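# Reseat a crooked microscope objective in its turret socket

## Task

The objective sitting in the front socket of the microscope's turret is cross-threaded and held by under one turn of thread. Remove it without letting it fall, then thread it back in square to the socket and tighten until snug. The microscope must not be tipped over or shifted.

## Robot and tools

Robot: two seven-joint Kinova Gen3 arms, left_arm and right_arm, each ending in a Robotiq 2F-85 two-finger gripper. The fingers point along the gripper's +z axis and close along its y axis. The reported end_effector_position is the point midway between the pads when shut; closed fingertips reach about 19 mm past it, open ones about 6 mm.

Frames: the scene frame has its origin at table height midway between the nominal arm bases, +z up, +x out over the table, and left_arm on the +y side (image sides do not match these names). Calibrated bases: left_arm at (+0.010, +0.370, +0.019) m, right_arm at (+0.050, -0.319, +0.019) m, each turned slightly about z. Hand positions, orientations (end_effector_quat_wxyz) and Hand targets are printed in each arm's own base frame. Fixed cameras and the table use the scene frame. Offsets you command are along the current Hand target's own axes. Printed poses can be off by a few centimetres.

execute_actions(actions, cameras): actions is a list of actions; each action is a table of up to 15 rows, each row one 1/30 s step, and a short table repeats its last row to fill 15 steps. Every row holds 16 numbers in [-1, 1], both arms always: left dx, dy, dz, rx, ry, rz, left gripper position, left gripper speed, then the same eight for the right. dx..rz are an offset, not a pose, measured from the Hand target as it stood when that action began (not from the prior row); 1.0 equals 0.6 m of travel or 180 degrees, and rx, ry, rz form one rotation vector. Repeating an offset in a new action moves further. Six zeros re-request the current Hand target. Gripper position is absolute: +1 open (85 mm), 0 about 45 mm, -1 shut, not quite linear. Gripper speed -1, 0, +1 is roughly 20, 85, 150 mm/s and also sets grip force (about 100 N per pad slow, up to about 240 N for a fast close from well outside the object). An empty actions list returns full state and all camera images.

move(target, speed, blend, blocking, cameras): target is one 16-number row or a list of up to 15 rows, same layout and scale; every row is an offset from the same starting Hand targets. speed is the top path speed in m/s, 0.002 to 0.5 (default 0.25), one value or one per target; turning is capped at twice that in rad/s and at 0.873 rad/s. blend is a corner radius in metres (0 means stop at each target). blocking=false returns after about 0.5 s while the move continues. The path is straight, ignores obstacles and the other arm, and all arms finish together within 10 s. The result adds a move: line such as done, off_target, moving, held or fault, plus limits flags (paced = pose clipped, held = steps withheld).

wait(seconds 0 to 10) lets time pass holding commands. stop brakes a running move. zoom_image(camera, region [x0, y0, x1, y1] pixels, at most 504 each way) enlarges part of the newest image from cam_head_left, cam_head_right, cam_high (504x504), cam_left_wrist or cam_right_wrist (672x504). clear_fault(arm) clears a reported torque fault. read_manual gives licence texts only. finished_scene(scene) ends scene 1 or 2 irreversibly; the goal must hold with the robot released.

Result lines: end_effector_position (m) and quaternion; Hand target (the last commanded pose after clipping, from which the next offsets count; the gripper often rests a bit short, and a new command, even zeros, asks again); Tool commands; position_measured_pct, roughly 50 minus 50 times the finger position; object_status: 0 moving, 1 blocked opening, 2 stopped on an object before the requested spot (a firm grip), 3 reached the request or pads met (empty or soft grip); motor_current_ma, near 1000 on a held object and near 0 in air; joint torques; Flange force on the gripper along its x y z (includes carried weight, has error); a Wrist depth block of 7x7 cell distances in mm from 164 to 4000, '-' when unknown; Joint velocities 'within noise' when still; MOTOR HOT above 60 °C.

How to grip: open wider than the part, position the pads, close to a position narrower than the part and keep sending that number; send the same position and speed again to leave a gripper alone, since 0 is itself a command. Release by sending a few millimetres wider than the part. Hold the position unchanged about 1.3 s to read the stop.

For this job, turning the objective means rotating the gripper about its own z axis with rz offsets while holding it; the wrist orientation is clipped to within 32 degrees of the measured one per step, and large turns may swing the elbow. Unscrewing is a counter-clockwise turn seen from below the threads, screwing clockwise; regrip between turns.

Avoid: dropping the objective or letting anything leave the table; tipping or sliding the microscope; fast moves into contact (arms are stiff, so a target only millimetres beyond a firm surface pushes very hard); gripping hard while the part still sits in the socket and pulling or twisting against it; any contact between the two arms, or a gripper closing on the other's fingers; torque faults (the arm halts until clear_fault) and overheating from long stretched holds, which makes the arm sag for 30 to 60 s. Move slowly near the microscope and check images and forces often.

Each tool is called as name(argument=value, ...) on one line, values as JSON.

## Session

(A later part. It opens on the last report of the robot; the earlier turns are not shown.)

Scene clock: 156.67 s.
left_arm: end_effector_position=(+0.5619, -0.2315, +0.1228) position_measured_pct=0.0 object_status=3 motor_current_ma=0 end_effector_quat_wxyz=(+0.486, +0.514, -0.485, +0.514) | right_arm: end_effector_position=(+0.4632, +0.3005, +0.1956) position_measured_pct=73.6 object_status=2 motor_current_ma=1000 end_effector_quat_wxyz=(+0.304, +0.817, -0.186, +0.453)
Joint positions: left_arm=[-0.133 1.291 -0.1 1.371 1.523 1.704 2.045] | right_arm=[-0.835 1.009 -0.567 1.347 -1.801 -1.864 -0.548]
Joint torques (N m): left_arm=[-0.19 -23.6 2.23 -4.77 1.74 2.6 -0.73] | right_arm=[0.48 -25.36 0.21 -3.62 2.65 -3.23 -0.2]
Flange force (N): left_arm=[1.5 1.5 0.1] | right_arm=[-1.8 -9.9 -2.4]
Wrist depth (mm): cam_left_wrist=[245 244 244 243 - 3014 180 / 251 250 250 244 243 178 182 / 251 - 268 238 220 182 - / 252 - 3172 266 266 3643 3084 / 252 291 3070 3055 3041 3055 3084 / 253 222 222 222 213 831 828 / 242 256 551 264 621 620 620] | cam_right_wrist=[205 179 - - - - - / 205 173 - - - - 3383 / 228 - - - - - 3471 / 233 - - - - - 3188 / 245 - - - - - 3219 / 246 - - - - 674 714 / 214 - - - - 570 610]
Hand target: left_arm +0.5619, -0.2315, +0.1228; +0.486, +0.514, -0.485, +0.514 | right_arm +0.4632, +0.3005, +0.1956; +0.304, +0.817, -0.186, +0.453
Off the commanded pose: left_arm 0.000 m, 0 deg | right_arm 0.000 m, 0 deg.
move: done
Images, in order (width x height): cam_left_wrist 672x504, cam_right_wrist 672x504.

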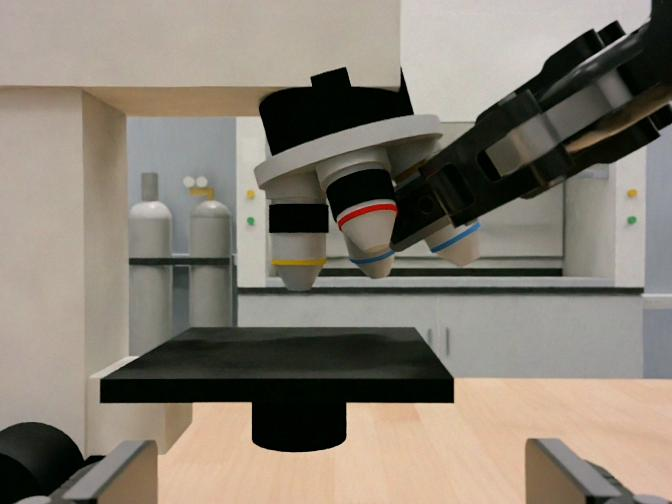

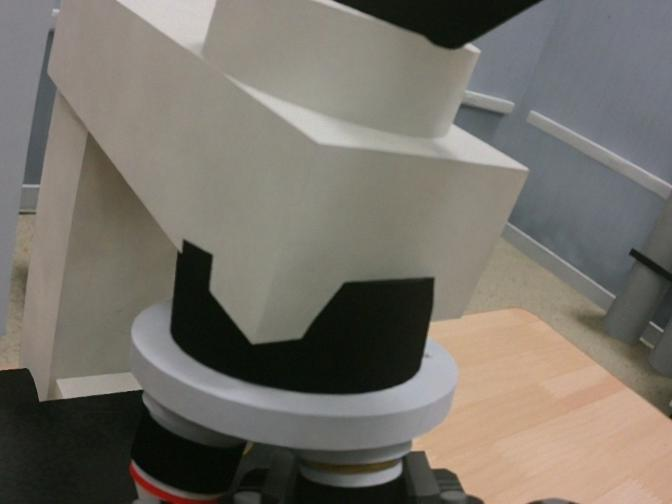

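move(target=[0,0,0,0,0,0,1,1,0,0,0,0.06,-0.0021,0,-0.49,-1], speed=0.1)

move(target=[0,0,0,0,0,0,1,1,0,0,0,0.06,-0.0021,0,-0.49,-1], speed=0.1)

move(target=[0,0,0,0,0,0,1,1,0,0,0,0.06,-0.0021,0,-0.49,-1], speed=0.1, cameras=["cam_right_wrist","cam_left_wrist"])

zoom_image(camera="cam_right_wrist", region=[290, 434, 420, 494])

zoom_image(camera="cam_left_wrist", region=[390, 145, 445, 195])

Scene clock: 159.43 s.
left_arm: end_effector_position=(+0.5619, -0.2315, +0.1228) position_measured_pct=0.0 object_status=3 motor_current_ma=0 end_effector_quat_wxyz=(+0.486, +0.514, -0.485, +0.514) | right_arm: end_effector_position=(+0.4632, +0.3005, +0.1956) position_measured_pct=73.6 object_status=2 motor_current_ma=1000 end_effector_quat_wxyz=(+0.225, +0.844, -0.143, +0.466)
Joint positions: left_arm=[-0.133 1.291 -0.1 1.371 1.523 1.704 2.045] | right_arm=[-0.774 0.902 -0.626 1.57 -1.739 -1.708 -0.639]
Joint torques (N m): left_arm=[-0.13 -23.63 2.23 -4.71 1.75 2.6 -0.74] | right_arm=[0.85 -23.56 -0.24 -3.25 2.25 -3.48 -0.25]
Flange force (N): left_arm=[1.3 1.1 0.0] | right_arm=[-1.1 -10.6 -0.8]
Wrist depth (mm): cam_left_wrist=[245 245 244 243 - 3028 193 / 250 250 251 244 244 188 183 / 251 - 267 239 249 198 - / 252 - 3128 266 265 3565 3142 / 253 290 3084 2973 3070 3014 3055 / 253 221 221 221 213 828 834 / 242 256 552 264 621 619 621] | cam_right_wrist=[1339 201 - - - - - / 1411 190 - - - - 3623 / 1487 235 - - - - 3684 / 1598 257 - - - - 3527 / 1718 - - - - - 735 / 277 - - - - 593 599 / 220 - - - - 502 530]
Hand target: left_arm +0.5619, -0.2315, +0.1228; +0.486, +0.514, -0.485, +0.514 | right_arm +0.4632, +0.3005, +0.1956; +0.225, +0.844, -0.143, +0.466
Off the commanded pose: left_arm 0.000 m, 0 deg | right_arm 0.000 m, 0 deg.
move: done

Scene clock: 160.77 s.
left_arm: end_effector_position=(+0.5619, -0.2315, +0.1228) position_measured_pct=0.0 object_status=3 motor_current_ma=0 end_effector_quat_wxyz=(+0.486, +0.514, -0.485, +0.514) | right_arm: end_effector_position=(+0.4632, +0.3005, +0.1956) position_measured_pct=73.6 object_status=2 motor_current_ma=1000 end_effector_quat_wxyz=(+0.145, +0.863, -0.100, +0.474)
Joint positions: left_arm=[-0.133 1.291 -0.1 1.371 1.523 1.704 2.045] | right_arm=[-0.699 0.805 -0.68 1.774 -1.644 -1.549 -0.726]
Joint torques (N m): left_arm=[-0.16 -23.66 2.26 -4.78 1.76 2.58 -0.72] | right_arm=[0.52 -22 -0.83 -3.41 2.25 -3.28 -0.11]
Flange force (N): left_arm=[1.3 1.5 0.0] | right_arm=[-1.2 -9.0 1.4]
Wrist depth (mm): cam_left_wrist=[245 244 244 243 - 3014 202 / 251 250 250 243 243 203 190 / 251 - 267 239 253 221 - / 252 - 3157 266 263 3704 3188 / 252 290 3041 3014 3070 3028 3070 / 253 221 222 221 213 828 830 / 242 256 551 264 620 623 620] | cam_right_wrist=[1373 - - - - - 2870 / 1448 - - - - - 3098 / 1531 - - - - - 3349 / 1605 - - - - - 2883 / 1736 - - - - - 624 / 444 - - - - - 527 / 399 231 - - - 465 476]
Hand target: left_arm +0.5619, -0.2315, +0.1228; +0.486, +0.514, -0.485, +0.514 | right_arm +0.4632, +0.3005, +0.1956; +0.145, +0.863, -0.100, +0.474
Off the commanded pose: left_arm 0.000 m, 0 deg | right_arm 0.000 m, 0 deg.
move: done

Scene clock: 162.10 s.
left_arm: end_effector_position=(+0.5619, -0.2315, +0.1228) position_measured_pct=0.0 object_status=3 motor_current_ma=0 end_effector_quat_wxyz=(+0.486, +0.514, -0.485, +0.514) | right_arm: end_effector_position=(+0.4632, +0.3005, +0.1956) position_measured_pct=73.6 object_status=2 motor_current_ma=1000 end_effector_quat_wxyz=(+0.062, +0.874, -0.055, +0.479)
Joint positions: left_arm=[-0.133 1.291 -0.1 1.371 1.523 1.704 2.045] | right_arm=[-0.606 0.721 -0.726 1.961 -1.507 -1.387 -0.82]
Joint torques (N m): left_arm=[-0.17 -23.63 2.26 -4.74 1.77 2.6 -0.71] | right_arm=[0.07 -20.46 -1.37 -3.08 1.98 -3.32 -0.21]
Flange force (N): left_arm=[1.4 1.4 0.0] | right_arm=[0.6 -9.0 4.6]
Wrist depth (mm): cam_left_wrist=[245 244 244 243 - 3014 200 / 251 250 250 244 - 225 205 / 251 - 267 239 253 229 - / 252 - 3172 266 265 3623 3142 / 253 290 3084 3055 3084 3055 3014 / 253 222 222 221 213 827 831 / 242 256 551 264 621 620 619] | cam_right_wrist=[1432 - - - - - 1617 / 1510 - - - - - 2717 / 1571 - - - - - 2846 / 1696 - - - - - 2046 / 1807 - - - - - 551 / 457 - - - - - 481 / 418 422 - - - 436 440]
Hand target: left_arm +0.5619, -0.2315, +0.1228; +0.486, +0.514, -0.485, +0.514 | right_arm +0.4632, +0.3005, +0.1956; +0.062, +0.874, -0.055, +0.479
Off the commanded pose: left_arm 0.000 m, 0 deg | right_arm 0.000 m, 0 deg.
move: done
Images, in order (width x height): cam_left_wrist 672x504, cam_right_wrist 672x504.

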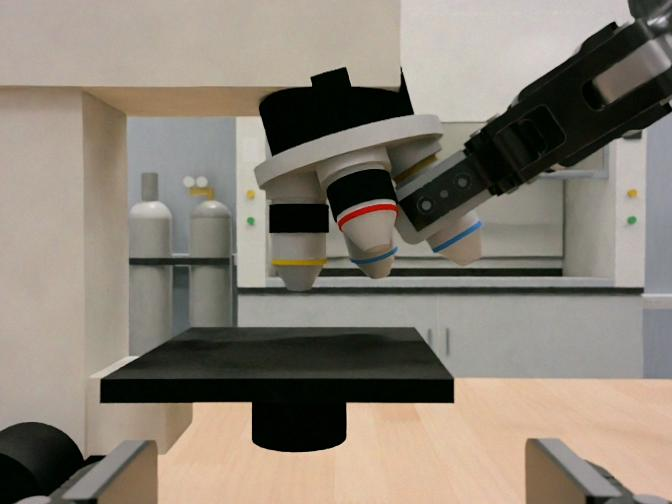

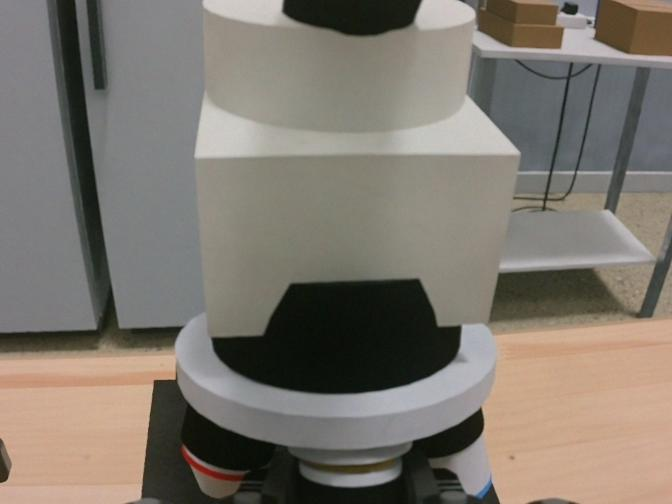

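Scaled by 3.877.

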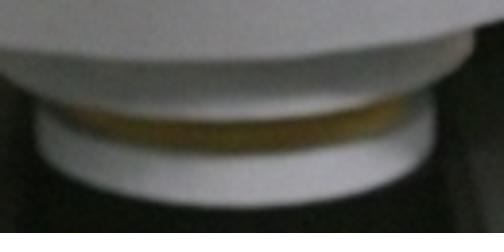

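Scaled by 9.164.

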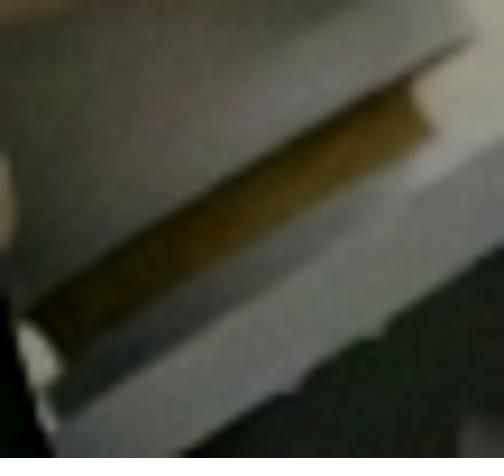

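zoom_image(camera="cam_right_wrist", region=[292, 440, 356, 488])

zoom_image(camera="cam_right_wrist", region=[352, 440, 416, 488])

Scaled by 7.875.

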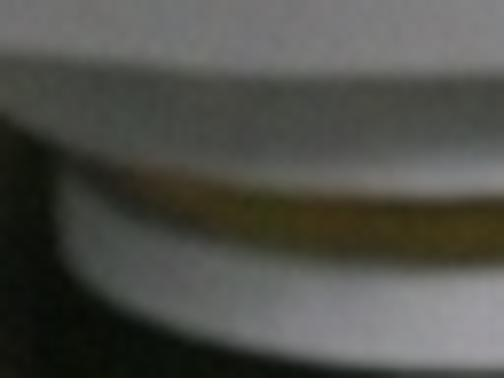

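Scaled by 7.875.

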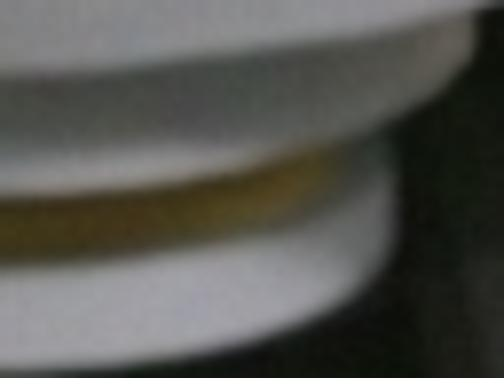

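move(target=[0,0,0,0,0,0,1,1,0.0002,0.0007,0.0002,0,0,-0.0111,-0.49,-1], speed=0.05, cameras=["cam_right_wrist","cam_left_wrist"])

zoom_image(camera="cam_right_wrist", region=[292, 440, 356, 488])

zoom_image(camera="cam_right_wrist", region=[352, 440, 416, 488])

zoom_image(camera="cam_left_wrist", region=[390, 145, 445, 195])

Scene clock: 164.30 s.
left_arm: end_effector_position=(+0.5619, -0.2315, +0.1228) position_measured_pct=0.0 object_status=3 motor_current_ma=0 end_effector_quat_wxyz=(+0.486, +0.514, -0.485, +0.514) | right_arm: end_effector_position=(+0.4633, +0.3001, +0.1957) position_measured_pct=73.6 object_status=2 motor_current_ma=1000 end_effector_quat_wxyz=(+0.071, +0.875, -0.040, +0.478)
Joint positions: left_arm=[-0.133 1.291 -0.1 1.371 1.523 1.704 2.045] | right_arm=[-0.606 0.72 -0.725 1.962 -1.507 -1.386 -0.786]
Joint torques (N m): left_arm=[-0.13 -23.58 2.25 -4.75 1.75 2.57 -0.72] | right_arm=[0.77 -20.45 -0.87 -3.55 2.15 -3.36 -0.33]
Flange force (N): left_arm=[1.5 1.5 0.0] | right_arm=[0.0 -8.7 2.7]
Wrist depth (mm): cam_left_wrist=[245 245 244 243 - 3028 202 / 251 250 250 244 - 225 205 / 251 - 267 239 251 232 - / 252 - 3219 266 266 3565 3188 / 252 290 3113 3041 3070 3098 3014 / 253 222 222 222 213 830 825 / 242 256 551 264 621 618 619] | cam_right_wrist=[1441 - - - - - 1609 / 1510 - - - - - 2695 / 1609 - - - - - 2895 / 1700 - - - - - 2385 / 1792 - - - - - 565 / 448 - - - - - 490 / 413 416 - - - 443 447]
Hand target: left_arm +0.5619, -0.2315, +0.1228; +0.486, +0.514, -0.485, +0.514 | right_arm +0.4633, +0.3001, +0.1956; +0.071, +0.875, -0.040, +0.477
Off the commanded pose: left_arm 0.000 m, 0 deg | right_arm 0.000 m, 0 deg.
move: done
Images, in order (width x height): cam_left_wrist 672x504, cam_right_wrist 672x504.

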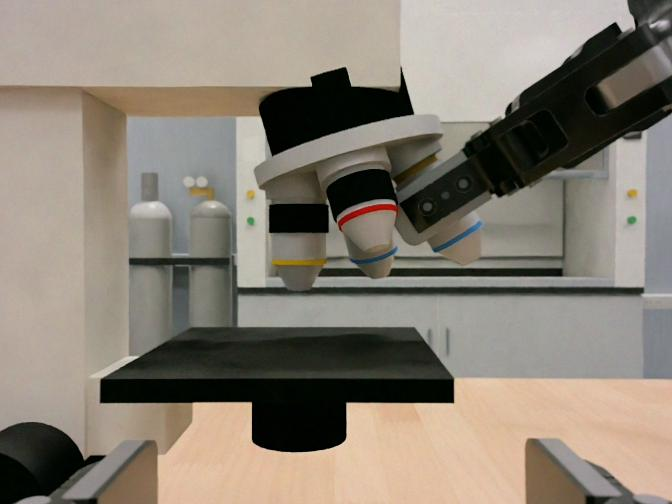

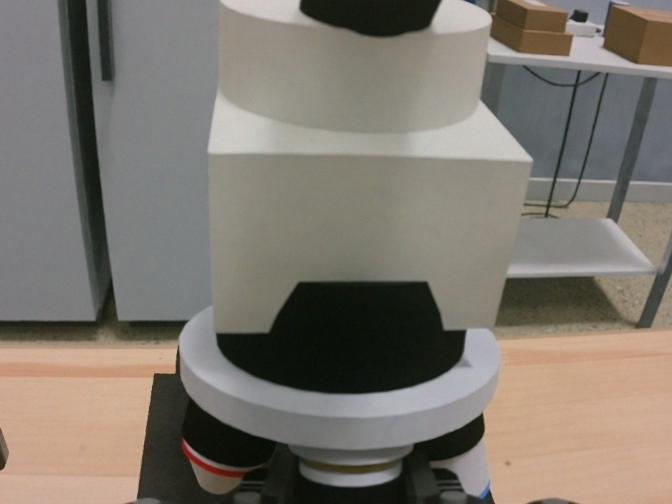

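Scaled by 7.875.

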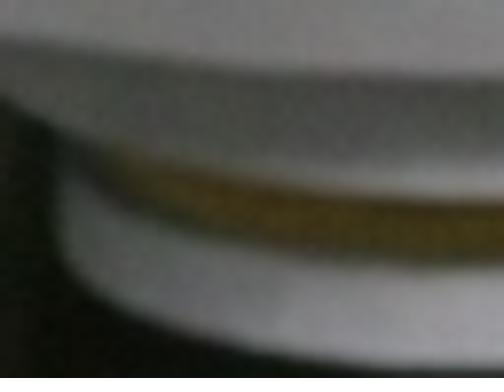

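Scaled by 7.875.

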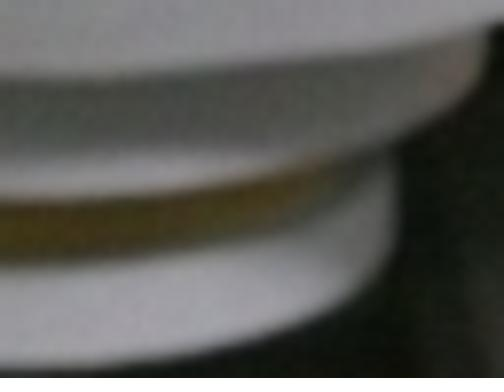

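Scaled by 9.164.

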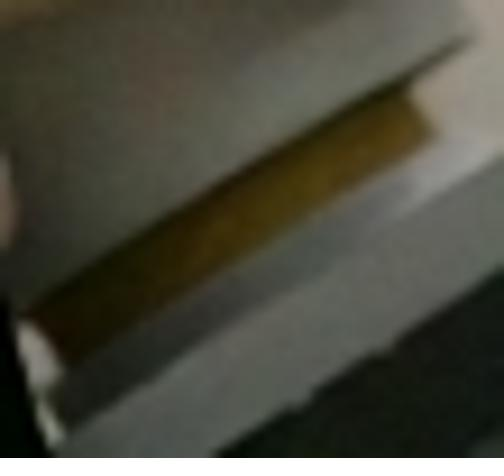

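move(target=[0,0,0,0,0,0,1,1,0.0003,-0.0001,0,0.06,0,0,-0.49,-1], speed=0.05)

move(target=[0,0,0,0,0,0,1,1,0,0,0,0.06,0,0,-0.49,-1], speed=0.05, cameras=["cam_right_wrist","cam_left_wrist"])

zoom_image(camera="cam_right_wrist", region=[292, 440, 356, 488])

zoom_image(camera="cam_right_wrist", region=[352, 440, 416, 488])

zoom_image(camera="cam_left_wrist", region=[390, 145, 445, 195])

Scene clock: 167.07 s.
left_arm: end_effector_position=(+0.5619, -0.2315, +0.1228) position_measured_pct=0.0 object_status=3 motor_current_ma=0 end_effector_quat_wxyz=(+0.486, +0.514, -0.485, +0.514) | right_arm: end_effector_position=(+0.4634, +0.3001, +0.1958) position_measured_pct=73.6 object_status=2 motor_current_ma=1000 end_effector_quat_wxyz=(-0.012, +0.878, +0.005, +0.479)
Joint positions: left_arm=[-0.133 1.291 -0.1 1.371 1.523 1.704 2.045] | right_arm=[-0.488 0.654 -0.762 2.127 -1.308 -1.228 -0.899]
Joint torques (N m): left_arm=[-0.16 -23.59 2.23 -4.79 1.76 2.61 -0.71] | right_arm=[0.28 -19.55 -1.69 -2.65 1.55 -3.3 -0.22]
Flange force (N): left_arm=[1.5 1.6 0.1] | right_arm=[0.9 -9.3 8.8]
Wrist depth (mm): cam_left_wrist=[245 244 244 243 - 2960 216 / 251 250 250 244 - 234 219 / 251 - 268 239 255 246 3172 / 253 - 3315 267 266 3527 3188 / 252 290 2973 3028 3041 3014 3113 / 253 222 221 222 213 832 831 / 242 256 553 264 620 621 621] | cam_right_wrist=[1524 - - - - - 1448 / 1598 - - - - - 2483 / 1700 - - - - - 2560 / 1812 - - - - - 1905 / 1927 - - - - - 1911 / 476 476 - - - - 458 / 262 433 - - - - 420]
Hand target: left_arm +0.5619, -0.2315, +0.1228; +0.486, +0.514, -0.485, +0.514 | right_arm +0.4634, +0.3001, +0.1958; -0.012, +0.878, +0.005, +0.479
Off the commanded pose: left_arm 0.000 m, 0 deg | right_arm 0.000 m, 0 deg.
move: done

Scene clock: 169.33 s.
left_arm: end_effector_position=(+0.5619, -0.2315, +0.1228) position_measured_pct=0.0 object_status=3 motor_current_ma=0 end_effector_quat_wxyz=(+0.486, +0.514, -0.485, +0.514) | right_arm: end_effector_position=(+0.4634, +0.3001, +0.1958) position_measured_pct=73.6 object_status=2 motor_current_ma=1000 end_effector_quat_wxyz=(-0.094, +0.873, +0.050, +0.476)
Joint positions: left_arm=[-0.133 1.291 -0.1 1.371 1.523 1.704 2.045] | right_arm=[-0.335 0.621 -0.799 2.262 -1.028 -1.097 -1.034]
Joint torques (N m): left_arm=[-0.14 -23.68 2.2 -4.74 1.77 2.57 -0.73] | right_arm=[-0.35 -18.68 -2.94 -1.47 1.22 -3.04 -0.25]
Flange force (N): left_arm=[1.3 1.3 0.0] | right_arm=[2.7 -6.9 15.6]
Wrist depth (mm): cam_left_wrist=[245 244 244 243 - 3028 268 / 251 250 251 244 - 239 231 / 251 - 268 239 253 251 3113 / 252 - 3128 266 267 3684 3157 / 252 290 3014 2960 3070 3055 3098 / 253 221 221 222 213 826 833 / 242 256 550 264 620 621 622] | cam_right_wrist=[1683 - - - - - 2203 / 2809 - - - - - 2302 / 3070 - - - - - 2429 / 2774 - - - - - 2105 / 2218 - - - - - 1832 / 291 508 - - - - 433 / 292 445 - - - - 394]
Hand target: left_arm +0.5619, -0.2315, +0.1228; +0.486, +0.514, -0.485, +0.514 | right_arm +0.4634, +0.3001, +0.1958; -0.094, +0.873, +0.050, +0.476
Off the commanded pose: left_arm 0.000 m, 0 deg | right_arm 0.000 m, 0 deg.
move: done
Images, in order (width x height): cam_left_wrist 672x504, cam_right_wrist 672x504.

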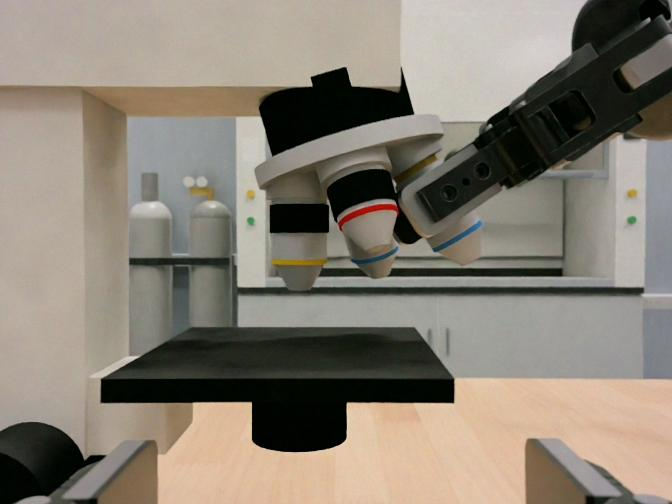

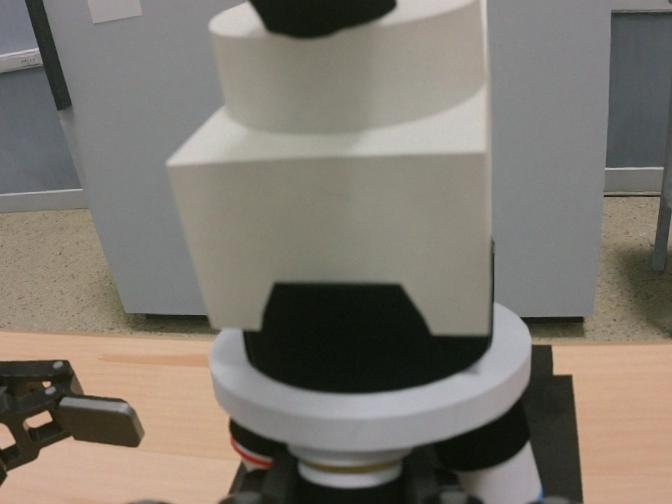

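Scaled by 7.875.

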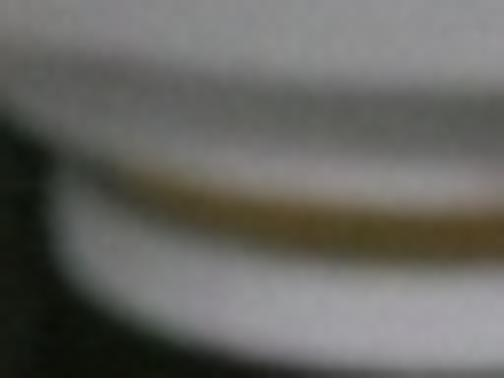

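Scaled by 7.875.

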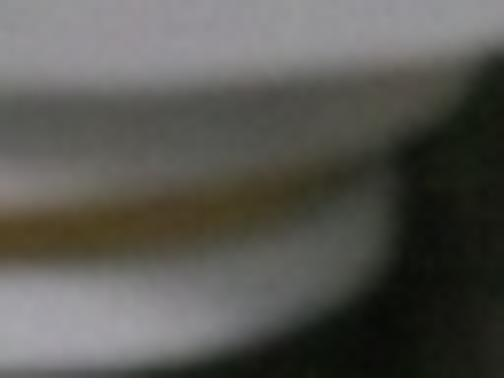

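Scaled by 9.164.

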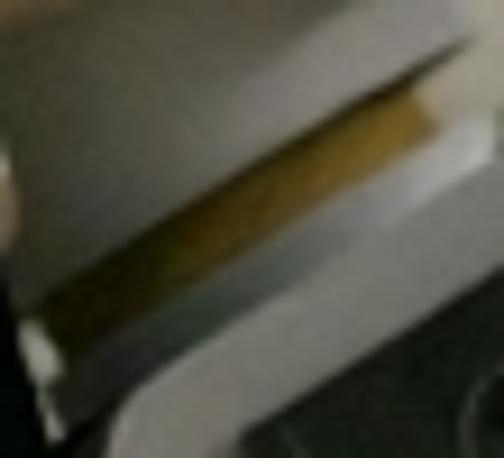

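move(target=[0,0,0,0,0,0,1,1,0.0003,-0.0002,0.0009,0,0,0,-0.49,-1], speed=0.05)

Scene clock: 170.47 s.
left_arm: end_effector_position=(+0.5619, -0.2315, +0.1228) position_measured_pct=0.0 object_status=3 motor_current_ma=0 end_effector_quat_wxyz=(+0.486, +0.514, -0.485, +0.514) | right_arm: end_effector_position=(+0.4639, +0.3004, +0.1957) position_measured_pct=73.6 object_status=2 motor_current_ma=1000 end_effector_quat_wxyz=(-0.094, +0.873, +0.050, +0.476)
Joint positions: left_arm=[-0.133 1.291 -0.1 1.371 1.523 1.704 2.045] | right_arm=[-0.335 0.622 -0.798 2.261 -1.027 -1.096 -1.033]
Joint torques (N m): left_arm=[-0.17 -23.63 2.22 -4.75 1.77 2.6 -0.73] | right_arm=[-0.21 -17.44 -2.43 -4.15 2.05 -2.85 -0.17]
Flange force (N): left_arm=[1.4 1.4 0.1] | right_arm=[0.9 -3.5 5.4]
Wrist depth (mm): cam_left_wrist=[245 245 244 243 - 3000 269 / 251 250 250 244 - 240 232 / 251 - 268 239 253 252 3128 / 252 - 3250 266 266 3603 3142 / 252 290 3055 3041 3055 3028 3028 / 253 222 222 221 213 825 828 / 242 255 552 264 619 621 621] | cam_right_wrist=[1696 - - - - - 2263 / 2740 - - - - - 2318 / 3028 - - - - - 2402 / 2786 - - - - - 2098 / 2278 - - - - - 1822 / 294 508 - - - - 433 / 292 446 - - - - 395]
Hand target: left_arm +0.5619, -0.2315, +0.1228; +0.486, +0.514, -0.485, +0.514 | right_arm +0.4639, +0.3004, +0.1956; -0.094, +0.873, +0.050, +0.476
Off the commanded pose: left_arm 0.000 m, 0 deg | right_arm 0.000 m, 0 deg.
move: done

move(target=[0,0,0,0,0,0,1,1,0.0005,0.0001,0,0.0444,0,0,-0.49,-1], speed=0.05)

Scene clock: 172.60 s.
left_arm: end_effector_position=(+0.5619, -0.2315, +0.1228) position_measured_pct=0.0 object_status=3 motor_current_ma=0 end_effector_quat_wxyz=(+0.486, +0.514, -0.485, +0.514) | right_arm: end_effector_position=(+0.4641, +0.3003, +0.1959) position_measured_pct=73.6 object_status=2 motor_current_ma=1000 end_effector_quat_wxyz=(-0.155, +0.864, +0.084, +0.472)
Joint positions: left_arm=[-0.133 1.291 -0.1 1.371 1.523 1.704 2.045] | right_arm=[-0.19 0.63 -0.834 2.334 -0.77 -1.026 -1.131]
Joint torques (N m): left_arm=[-0.13 -23.64 2.25 -4.74 1.76 2.6 -0.73] | right_arm=[0.62 -18.15 -2.84 -4.37 1.99 -3.64 -0.33]
Flange force (N): left_arm=[1.3 1.3 0.0] | right_arm=[-1.1 -3.5 9.0]
Wrist depth (mm): cam_left_wrist=[245 245 244 243 - 3084 281 / 251 251 250 244 - 245 240 / 251 - 268 239 252 255 3098 / 252 - 3142 266 268 3623 3172 / 252 290 3028 3000 3113 3041 3070 / 253 221 222 221 213 830 834 / 242 256 554 264 619 620 619] | cam_right_wrist=[3028 - - - - - 1373 / 3014 - - - - - 1445 / 3219 - - - - - 1524 / 3028 - - - - - 1625 / 2465 - - - - - 1718 / 315 307 - - - - 395 / 290 474 - - - - 225]
Hand target: left_arm +0.5619, -0.2315, +0.1228; +0.486, +0.514, -0.485, +0.514 | right_arm +0.4641, +0.3003, +0.1959; -0.155, +0.864, +0.084, +0.472
Off the commanded pose: left_arm 0.000 m, 0 deg | right_arm 0.000 m, 0 deg.
move: done

move(target=[0,0,0,0,0,0,1,1,0,-0.0001,0.0003,0.0444,0,0,-0.49,-1], speed=0.05)

Scene clock: 174.53 s.
left_arm: end_effector_position=(+0.5619, -0.2315, +0.1228) position_measured_pct=0.0 object_status=3 motor_current_ma=0 end_effector_quat_wxyz=(+0.486, +0.514, -0.485, +0.514) | right_arm: end_effector_position=(+0.4642, +0.3004, +0.1958) position_measured_pct=73.6 object_status=2 motor_current_ma=1000 end_effector_quat_wxyz=(-0.215, +0.851, +0.116, +0.465)
Joint positions: left_arm=[-0.133 1.291 -0.1 1.371 1.523 1.704 2.045] | right_arm=[-0.024 0.672 -0.879 2.377 -0.493 -0.971 -1.203]
Joint torques (N m): left_arm=[-0.19 -23.61 2.25 -4.74 1.74 2.6 -0.72] | right_arm=[-0.02 -17.09 -4.3 -4.33 2.07 -3.4 -0.45]
Flange force (N): left_arm=[1.4 1.4 0.1] | right_arm=[-0.4 0.3 8.2]
Wrist depth (mm): cam_left_wrist=[245 244 244 243 - 350 300 / 250 250 251 243 252 254 250 / 251 - 268 238 255 258 2987 / 252 - 3219 266 268 3603 3172 / 252 291 3084 3055 3084 3055 3070 / 253 222 222 221 213 831 827 / 242 256 552 264 622 621 620] | cam_right_wrist=[2846 - - - - 182 1345 / 2895 - - - - - 1438 / 2895 - - - - - 1507 / 2858 - - - - - 1613 / 764 362 - - - - 1670 / 325 320 - - - - 229 / 300 325 - - - - -]
Hand target: left_arm +0.5619, -0.2315, +0.1228; +0.486, +0.514, -0.485, +0.514 | right_arm +0.4642, +0.3004, +0.1958; -0.215, +0.851, +0.116, +0.465
Off the commanded pose: left_arm 0.000 m, 0 deg | right_arm 0.000 m, 0 deg.
move: done

move(target=[0,0,0,0,0,0,1,1,0.0002,0.0001,0.0002,0.0444,0,0,-0.49,-1], speed=0.05, cameras=["cam_right_wrist","cam_left_wrist"])

zoom_image(camera="cam_right_wrist", region=[292, 440, 356, 488])

zoom_image(camera="cam_right_wrist", region=[352, 440, 416, 488])

zoom_image(camera="cam_left_wrist", region=[390, 145, 445, 195])

Scene clock: 176.87 s.
left_arm: end_effector_position=(+0.5619, -0.2315, +0.1228) position_measured_pct=0.0 object_status=3 motor_current_ma=0 end_effector_quat_wxyz=(+0.486, +0.514, -0.485, +0.514) | right_arm: end_effector_position=(+0.4644, +0.3004, +0.1958) position_measured_pct=73.6 object_status=2 motor_current_ma=1000 end_effector_quat_wxyz=(-0.274, +0.834, +0.148, +0.456)
Joint positions: left_arm=[-0.133 1.291 -0.1 1.371 1.523 1.704 2.045] | right_arm=[0.152 0.746 -0.93 2.386 -0.216 -0.902 -1.242]
Joint torques (N m): left_arm=[-0.13 -23.64 2.19 -4.77 1.78 2.62 -0.73] | right_arm=[-0.42 -16.74 -6.08 -4.17 2.12 -3.57 -0.53]
Flange force (N): left_arm=[1.4 1.4 0.1] | right_arm=[-0.7 4.3 7.4]
Wrist depth (mm): cam_left_wrist=[246 245 244 243 243 354 328 / 251 250 250 244 252 264 262 / 252 - 268 239 259 262 3070 / 252 - 3219 266 268 3684 3113 / 253 290 3084 3084 3028 3070 3070 / 253 221 222 221 213 832 829 / 242 256 554 264 622 620 619] | cam_right_wrist=[- - - - - 178 223 / 2674 - - - - - - / 2695 - - - - - 223 / 2695 - - - - - 236 / 370 765 - - - - 247 / 339 337 - - - - 226 / 323 316 - - - - -]
Hand target: left_arm +0.5619, -0.2315, +0.1228; +0.486, +0.514, -0.485, +0.514 | right_arm +0.4644, +0.3004, +0.1958; -0.274, +0.834, +0.148, +0.456
Off the commanded pose: left_arm 0.000 m, 0 deg | right_arm 0.000 m, 0 deg.
move: done
Images, in order (width x height): cam_left_wrist 672x504, cam_right_wrist 672x504.

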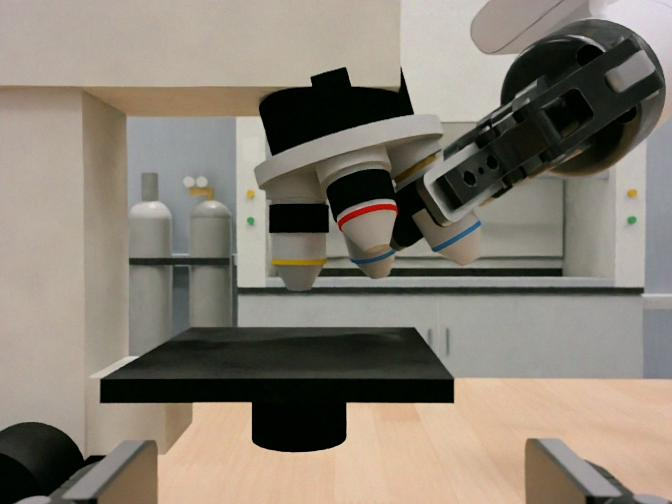

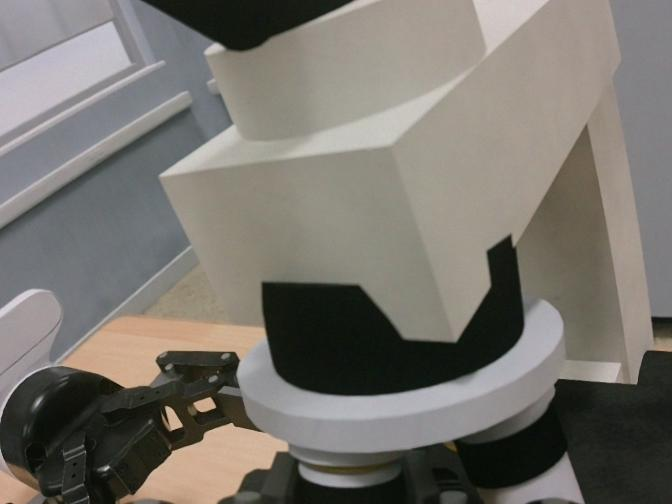

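Scaled by 7.875.

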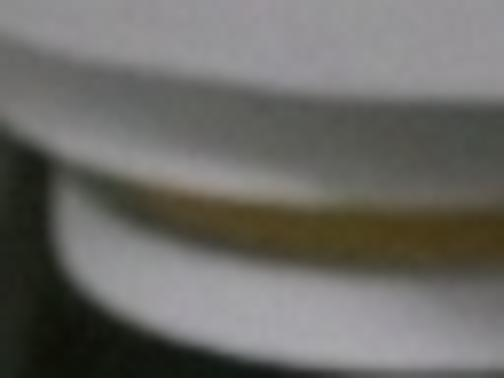

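Scaled by 7.875.

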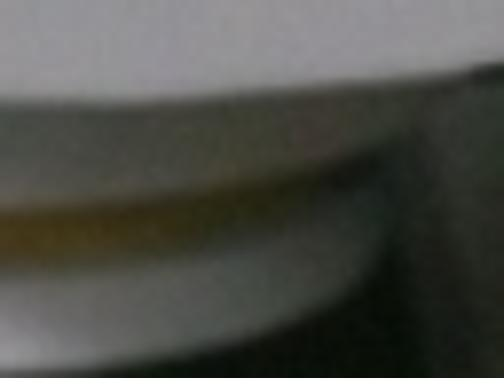

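Scaled by 9.164.

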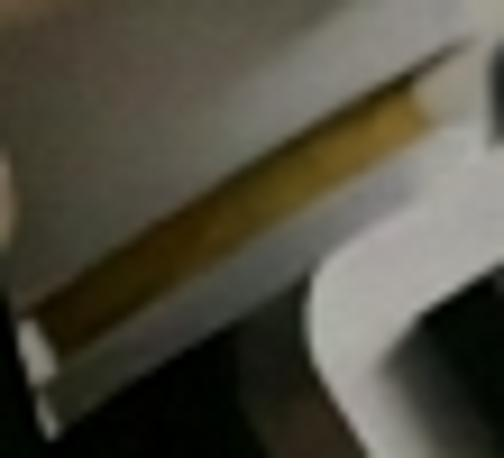

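move(target=[0,0,0,0,0,0,1,1,0,0,0.0007,0,0.0067,0.0028,-0.49,-1], speed=0.05, cameras=["cam_right_wrist","cam_left_wrist"])

zoom_image(camera="cam_right_wrist", region=[292, 440, 356, 488])

zoom_image(camera="cam_right_wrist", region=[352, 440, 416, 488])

zoom_image(camera="cam_left_wrist", region=[390, 145, 445, 195])

Scene clock: 178.93 s.
left_arm: end_effector_position=(+0.5619, -0.2315, +0.1228) position_measured_pct=0.0 object_status=3 motor_current_ma=0 end_effector_quat_wxyz=(+0.486, +0.514, -0.485, +0.514) | right_arm: end_effector_position=(+0.4647, +0.3007, +0.1957) position_measured_pct=73.6 object_status=2 motor_current_ma=1000 end_effector_quat_wxyz=(-0.277, +0.830, +0.142, +0.463)
Joint positions: left_arm=[-0.133 1.291 -0.1 1.371 1.523 1.704 2.045] | right_arm=[0.143 0.767 -0.929 2.397 -0.208 -0.954 -1.246]
Joint torques (N m): left_arm=[-0.13 -23.62 2.23 -4.74 1.77 2.61 -0.72] | right_arm=[-1.05 -15.29 -5.86 -5.54 1.96 -3.41 -0.85]
Flange force (N): left_arm=[1.4 1.3 0.0] | right_arm=[0.6 4.6 -0.9]
Wrist depth (mm): cam_left_wrist=[245 244 244 243 243 364 333 / 250 250 250 243 - 264 262 / 251 - 267 239 259 263 3014 / 252 - 3157 266 267 3603 3157 / 253 290 3014 3070 3055 3098 3028 / 253 222 222 221 213 833 825 / 243 256 553 264 619 621 621] | cam_right_wrist=[- - - - - 172 212 / 2695 - - - - 184 - / 2729 - - - - - 228 / 2674 - - - - - 236 / 2493 - - - - - 249 / 339 361 - - - - 227 / 324 320 - - - - -]
Hand target: left_arm +0.5619, -0.2315, +0.1228; +0.486, +0.514, -0.485, +0.514 | right_arm +0.4647, +0.3007, +0.1957; -0.277, +0.830, +0.142, +0.463
Off the commanded pose: left_arm 0.000 m, 0 deg | right_arm 0.000 m, 0 deg.
move: done
Images, in order (width x height): cam_left_wrist 672x504, cam_right_wrist 672x504.

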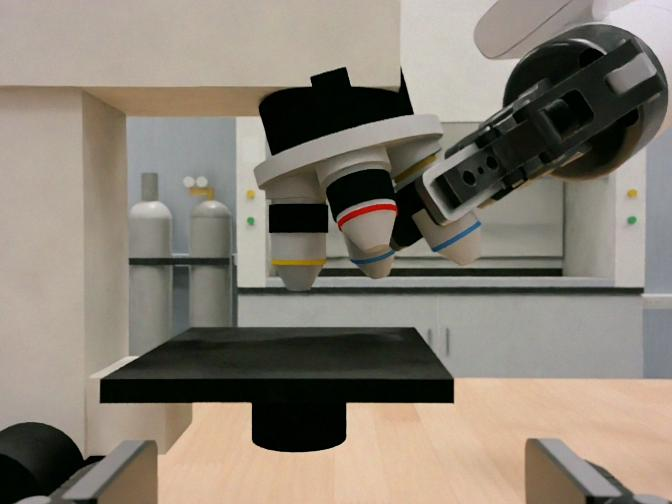

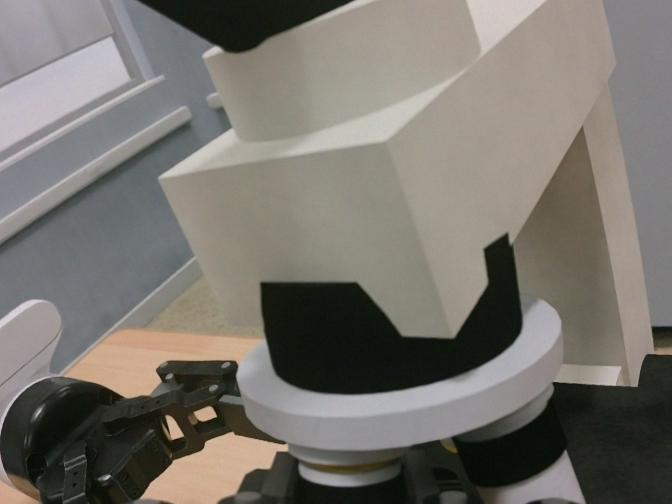

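Scaled by 7.875.

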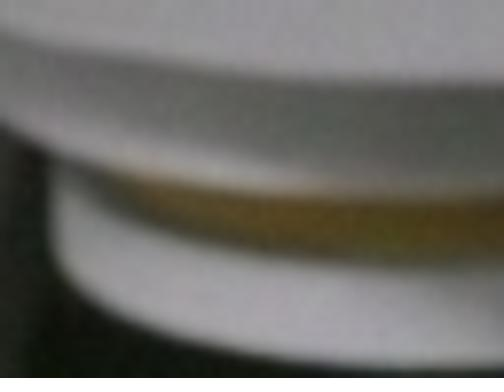

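Scaled by 7.875.

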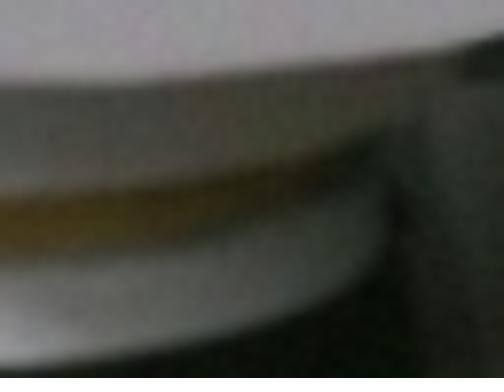

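Scaled by 9.164.

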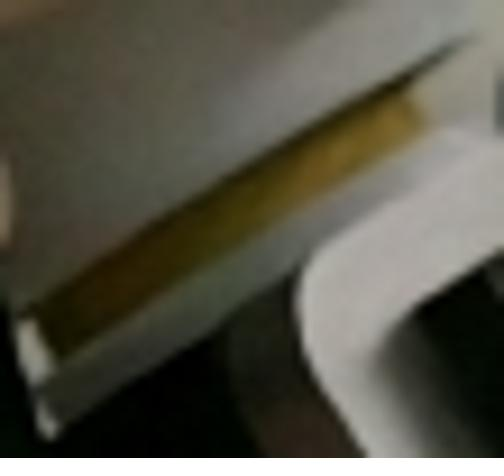

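move(target=[0,0,0,0,0,0,1,1,0.0001,0.0002,-0.0007,0,0,0,-0.49,-1], speed=0.05)

Scene clock: 180.17 s.
left_arm: end_effector_position=(+0.5619, -0.2315, +0.1228) position_measured_pct=0.0 object_status=3 motor_current_ma=0 end_effector_quat_wxyz=(+0.486, +0.514, -0.485, +0.514) | right_arm: end_effector_position=(+0.4645, +0.3003, +0.1958) position_measured_pct=73.6 object_status=2 motor_current_ma=1000 end_effector_quat_wxyz=(-0.277, +0.830, +0.142, +0.463)
Joint positions: left_arm=[-0.133 1.291 -0.1 1.371 1.523 1.704 2.045] | right_arm=[0.144 0.766 -0.93 2.398 -0.208 -0.954 -1.247]
Joint torques (N m): left_arm=[-0.16 -23.65 2.24 -4.68 1.75 2.58 -0.71] | right_arm=[0.66 -16.94 -5.59 -3.72 1.79 -3.89 -0.81]
Flange force (N): left_arm=[1.2 1.1 0.0] | right_arm=[-1.3 2.8 9.5]
Wrist depth (mm): cam_left_wrist=[245 245 244 243 243 363 334 / 251 250 250 244 - 263 261 / 252 - 268 239 260 263 3028 / 252 - 3234 266 267 3746 3188 / 252 291 3014 3055 3070 3055 3041 / 253 222 222 221 213 831 828 / 242 256 552 264 620 622 621] | cam_right_wrist=[- - - - - 173 213 / 2717 - - - - 185 - / 2706 - - - - - 230 / 2674 - - - - - 235 / 2590 - - - - - 249 / 340 361 - - - - 227 / 324 320 - - - - -]
Hand target: left_arm +0.5619, -0.2315, +0.1228; +0.486, +0.514, -0.485, +0.514 | right_arm +0.4645, +0.3003, +0.1959; -0.277, +0.830, +0.142, +0.463
Off the commanded pose: left_arm 0.000 m, 0 deg | right_arm 0.000 m, 0 deg.
move: done

move(target=[0,0,0,0,0,0,1,1,0,0,0.0002,0.0444,0,0,-0.49,-1], speed=0.05)

Scene clock: 182.57 s.
left_arm: end_effector_position=(+0.5619, -0.2315, +0.1228) position_measured_pct=0.0 object_status=3 motor_current_ma=0 end_effector_quat_wxyz=(+0.486, +0.514, -0.485, +0.514) | right_arm: end_effector_position=(+0.4646, +0.3004, +0.1958) position_measured_pct=73.6 object_status=2 motor_current_ma=1000 end_effector_quat_wxyz=(-0.334, +0.808, +0.174, +0.452)
Joint positions: left_arm=[-0.133 1.291 -0.1 1.371 1.523 1.704 2.045] | right_arm=[0.309 0.864 -0.977 2.372 0.058 -0.847 -1.266]
Joint torques (N m): left_arm=[-0.12 -23.65 2.28 -4.78 1.74 2.61 -0.74] | right_arm=[-0.35 -16.39 -8.14 -3.31 2.11 -3.83 -0.87]
Flange force (N): left_arm=[1.4 1.5 0.0] | right_arm=[-2.0 6.7 6.4]
Wrist depth (mm): cam_left_wrist=[245 245 244 243 385 364 405 / 251 250 251 244 255 277 272 / 251 - 267 239 260 267 3070 / 252 - 3188 266 268 3565 3142 / 252 290 3041 3000 3055 2973 3070 / 253 222 222 221 213 832 828 / 242 256 552 264 620 621 620] | cam_right_wrist=[- - - - - 167 188 / 2531 - - - - - 186 / 2521 - - - - - 212 / 2580 - - - - - 225 / 2447 392 - - - - 237 / 360 358 - - - - 223 / 375 333 - - - - -]
Hand target: left_arm +0.5619, -0.2315, +0.1228; +0.486, +0.514, -0.485, +0.514 | right_arm +0.4646, +0.3004, +0.1958; -0.334, +0.808, +0.174, +0.452
Off the commanded pose: left_arm 0.000 m, 0 deg | right_arm 0.000 m, 0 deg.
move: done

move(target=[0,0,0,0,0,0,1,1,0,0.0003,0,0.0444,0,0,-0.49,-1], speed=0.05, cameras=["cam_right_wrist","cam_left_wrist"])

zoom_image(camera="cam_left_wrist", region=[390, 145, 445, 195])

zoom_image(camera="cam_right_wrist", region=[292, 440, 356, 488])

zoom_image(camera="cam_right_wrist", region=[352, 440, 416, 488])

Scene clock: 184.60 s.
left_arm: end_effector_position=(+0.5619, -0.2315, +0.1228) position_measured_pct=0.0 object_status=3 motor_current_ma=0 end_effector_quat_wxyz=(+0.486, +0.514, -0.485, +0.514) | right_arm: end_effector_position=(+0.4647, +0.3003, +0.1957) position_measured_pct=73.6 object_status=2 motor_current_ma=1000 end_effector_quat_wxyz=(-0.390, +0.783, +0.205, +0.439)
Joint positions: left_arm=[-0.133 1.291 -0.1 1.371 1.523 1.704 2.045] | right_arm=[0.46 0.987 -1.04 2.311 0.31 -0.694 -1.291]
Joint torques (N m): left_arm=[-0.15 -23.61 2.23 -4.77 1.77 2.62 -0.73] | right_arm=[-0.28 -15.93 -9.77 -2.18 1.58 -3.87 -0.89]
Flange force (N): left_arm=[1.4 1.5 0.1] | right_arm=[-2.5 8.4 4.7]
Wrist depth (mm): cam_left_wrist=[245 245 244 244 386 373 480 / 251 250 250 244 364 294 286 / 251 - 268 238 260 273 3833 / 252 - 3188 266 266 3546 3250 / 253 291 3098 3014 3055 3084 2987 / 253 221 222 221 213 830 830 / 242 256 550 264 620 618 619] | cam_right_wrist=[- - - - - - - / 2465 - - - - - - / 2483 - - - - - 207 / 2502 - - - - - 224 / 479 396 - - - - 234 / 468 380 - - - - 220 / 2394 361 - - - - -]
Hand target: left_arm +0.5619, -0.2315, +0.1228; +0.486, +0.514, -0.485, +0.514 | right_arm +0.4647, +0.3003, +0.1957; -0.390, +0.783, +0.205, +0.439
Off the commanded pose: left_arm 0.000 m, 0 deg | right_arm 0.000 m, 0 deg.
move: done
Images, in order (width x height): cam_left_wrist 672x504, cam_right_wrist 672x504.

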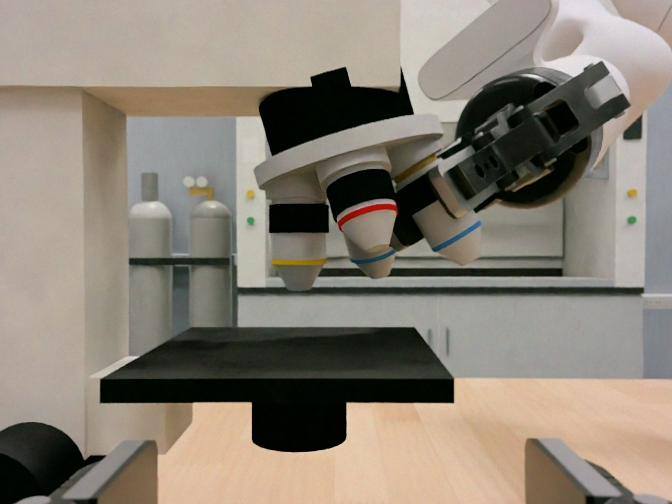

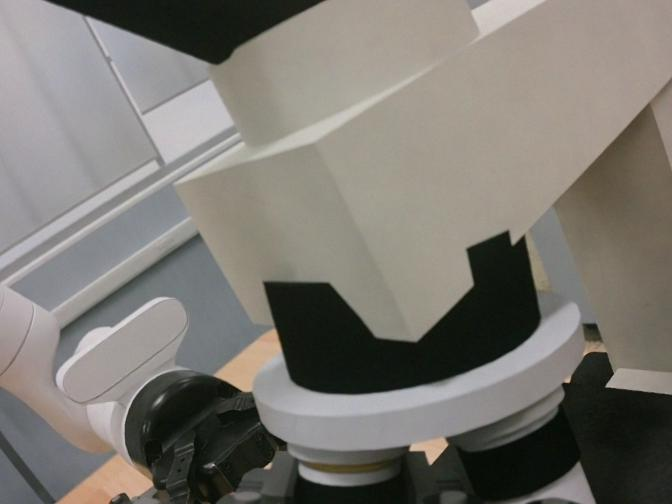

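Scaled by 9.164.

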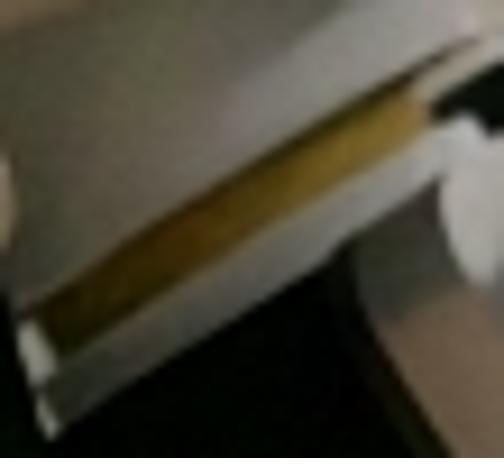

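Scaled by 7.875.

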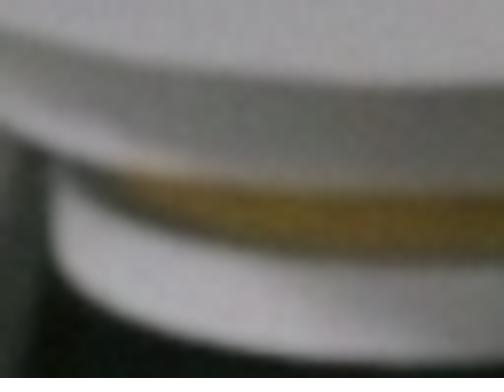

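Scaled by 7.875.

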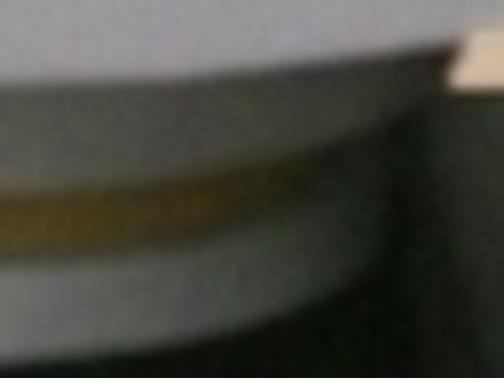

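move(target=[0,0,0,0,0,0,1,1,-0.001,0.0002,0,0,0,0,-0.49,-1], speed=0.05)

Scene clock: 185.57 s.
left_arm: end_effector_position=(+0.5619, -0.2315, +0.1228) position_measured_pct=0.0 object_status=3 motor_current_ma=0 end_effector_quat_wxyz=(+0.486, +0.514, -0.485, +0.514) | right_arm: end_effector_position=(+0.4644, +0.3002, +0.1952) position_measured_pct=73.6 object_status=2 motor_current_ma=1000 end_effector_quat_wxyz=(-0.390, +0.783, +0.205, +0.439)
Joint positions: left_arm=[-0.133 1.291 -0.1 1.371 1.523 1.704 2.045] | right_arm=[0.459 0.988 -1.039 2.312 0.311 -0.696 -1.29]
Joint torques (N m): left_arm=[-0.18 -23.58 2.24 -4.78 1.78 2.59 -0.75] | right_arm=[-0.92 -14.14 -7.49 -0.02 1.07 -2.21 -0.85]
Flange force (N): left_arm=[1.5 1.5 0.1] | right_arm=[3.9 7.1 3.4]
Wrist depth (mm): cam_left_wrist=[245 245 244 243 386 374 483 / 250 250 250 243 363 294 285 / 251 - 267 239 260 273 3833 / 252 - 3157 266 267 3643 3188 / 252 291 3028 3014 3128 3000 3084 / 253 222 222 222 213 829 830 / 242 256 553 264 620 619 619] | cam_right_wrist=[- - - - - - - / 2447 - - - - - - / 2502 - - - - - 206 / 2502 - - - - - 224 / 479 396 - - - - 235 / 468 381 - - - - 220 / 2420 361 - - - - -]
Hand target: left_arm +0.5619, -0.2315, +0.1228; +0.486, +0.514, -0.485, +0.514 | right_arm +0.4644, +0.3002, +0.1952; -0.390, +0.783, +0.205, +0.439
Off the commanded pose: left_arm 0.000 m, 0 deg | right_arm 0.000 m, 0 deg.
move: done

move(target=[0,0,0,0,0,0,1,1,-0.0008,0,0,0,0,0,-0.49,-1], speed=0.05)

Scene clock: 186.43 s.
left_arm: end_effector_position=(+0.5619, -0.2315, +0.1228) position_measured_pct=0.0 object_status=3 motor_current_ma=0 end_effector_quat_wxyz=(+0.486, +0.514, -0.485, +0.514) | right_arm: end_effector_position=(+0.4642, +0.3002, +0.1948) position_measured_pct=73.6 object_status=2 motor_current_ma=1000 end_effector_quat_wxyz=(-0.390, +0.783, +0.205, +0.439)
Joint positions: left_arm=[-0.133 1.291 -0.1 1.371 1.523 1.704 2.045] | right_arm=[0.458 0.989 -1.038 2.313 0.311 -0.697 -1.289]
Joint torques (N m): left_arm=[-0.17 -23.65 2.26 -4.76 1.73 2.58 -0.72] | right_arm=[-1.49 -12.64 -5.64 1.85 0.57 -0.77 -0.85]
Flange force (N): left_arm=[1.3 1.4 0.1] | right_arm=[9.0 6.2 2.5]
Wrist depth (mm): cam_left_wrist=[245 244 244 243 387 374 483 / 251 250 250 244 364 294 286 / 251 - 268 239 260 276 3855 / 252 - 3142 266 266 3565 3098 / 253 290 3157 3014 3070 2987 3041 / 253 222 222 222 213 832 829 / 242 256 551 264 620 620 620] | cam_right_wrist=[- - - - - - - / 2483 - - - - - - / 2493 - - - - - 206 / 2483 - - - - - 224 / 479 396 - - - - 234 / 467 382 - - - - 219 / 2360 360 - - - - -]
Hand target: left_arm +0.5619, -0.2315, +0.1228; +0.486, +0.514, -0.485, +0.514 | right_arm +0.4642, +0.3002, +0.1948; -0.390, +0.783, +0.205, +0.439
Off the commanded pose: left_arm 0.000 m, 0 deg | right_arm 0.000 m, 0 deg.
move: done


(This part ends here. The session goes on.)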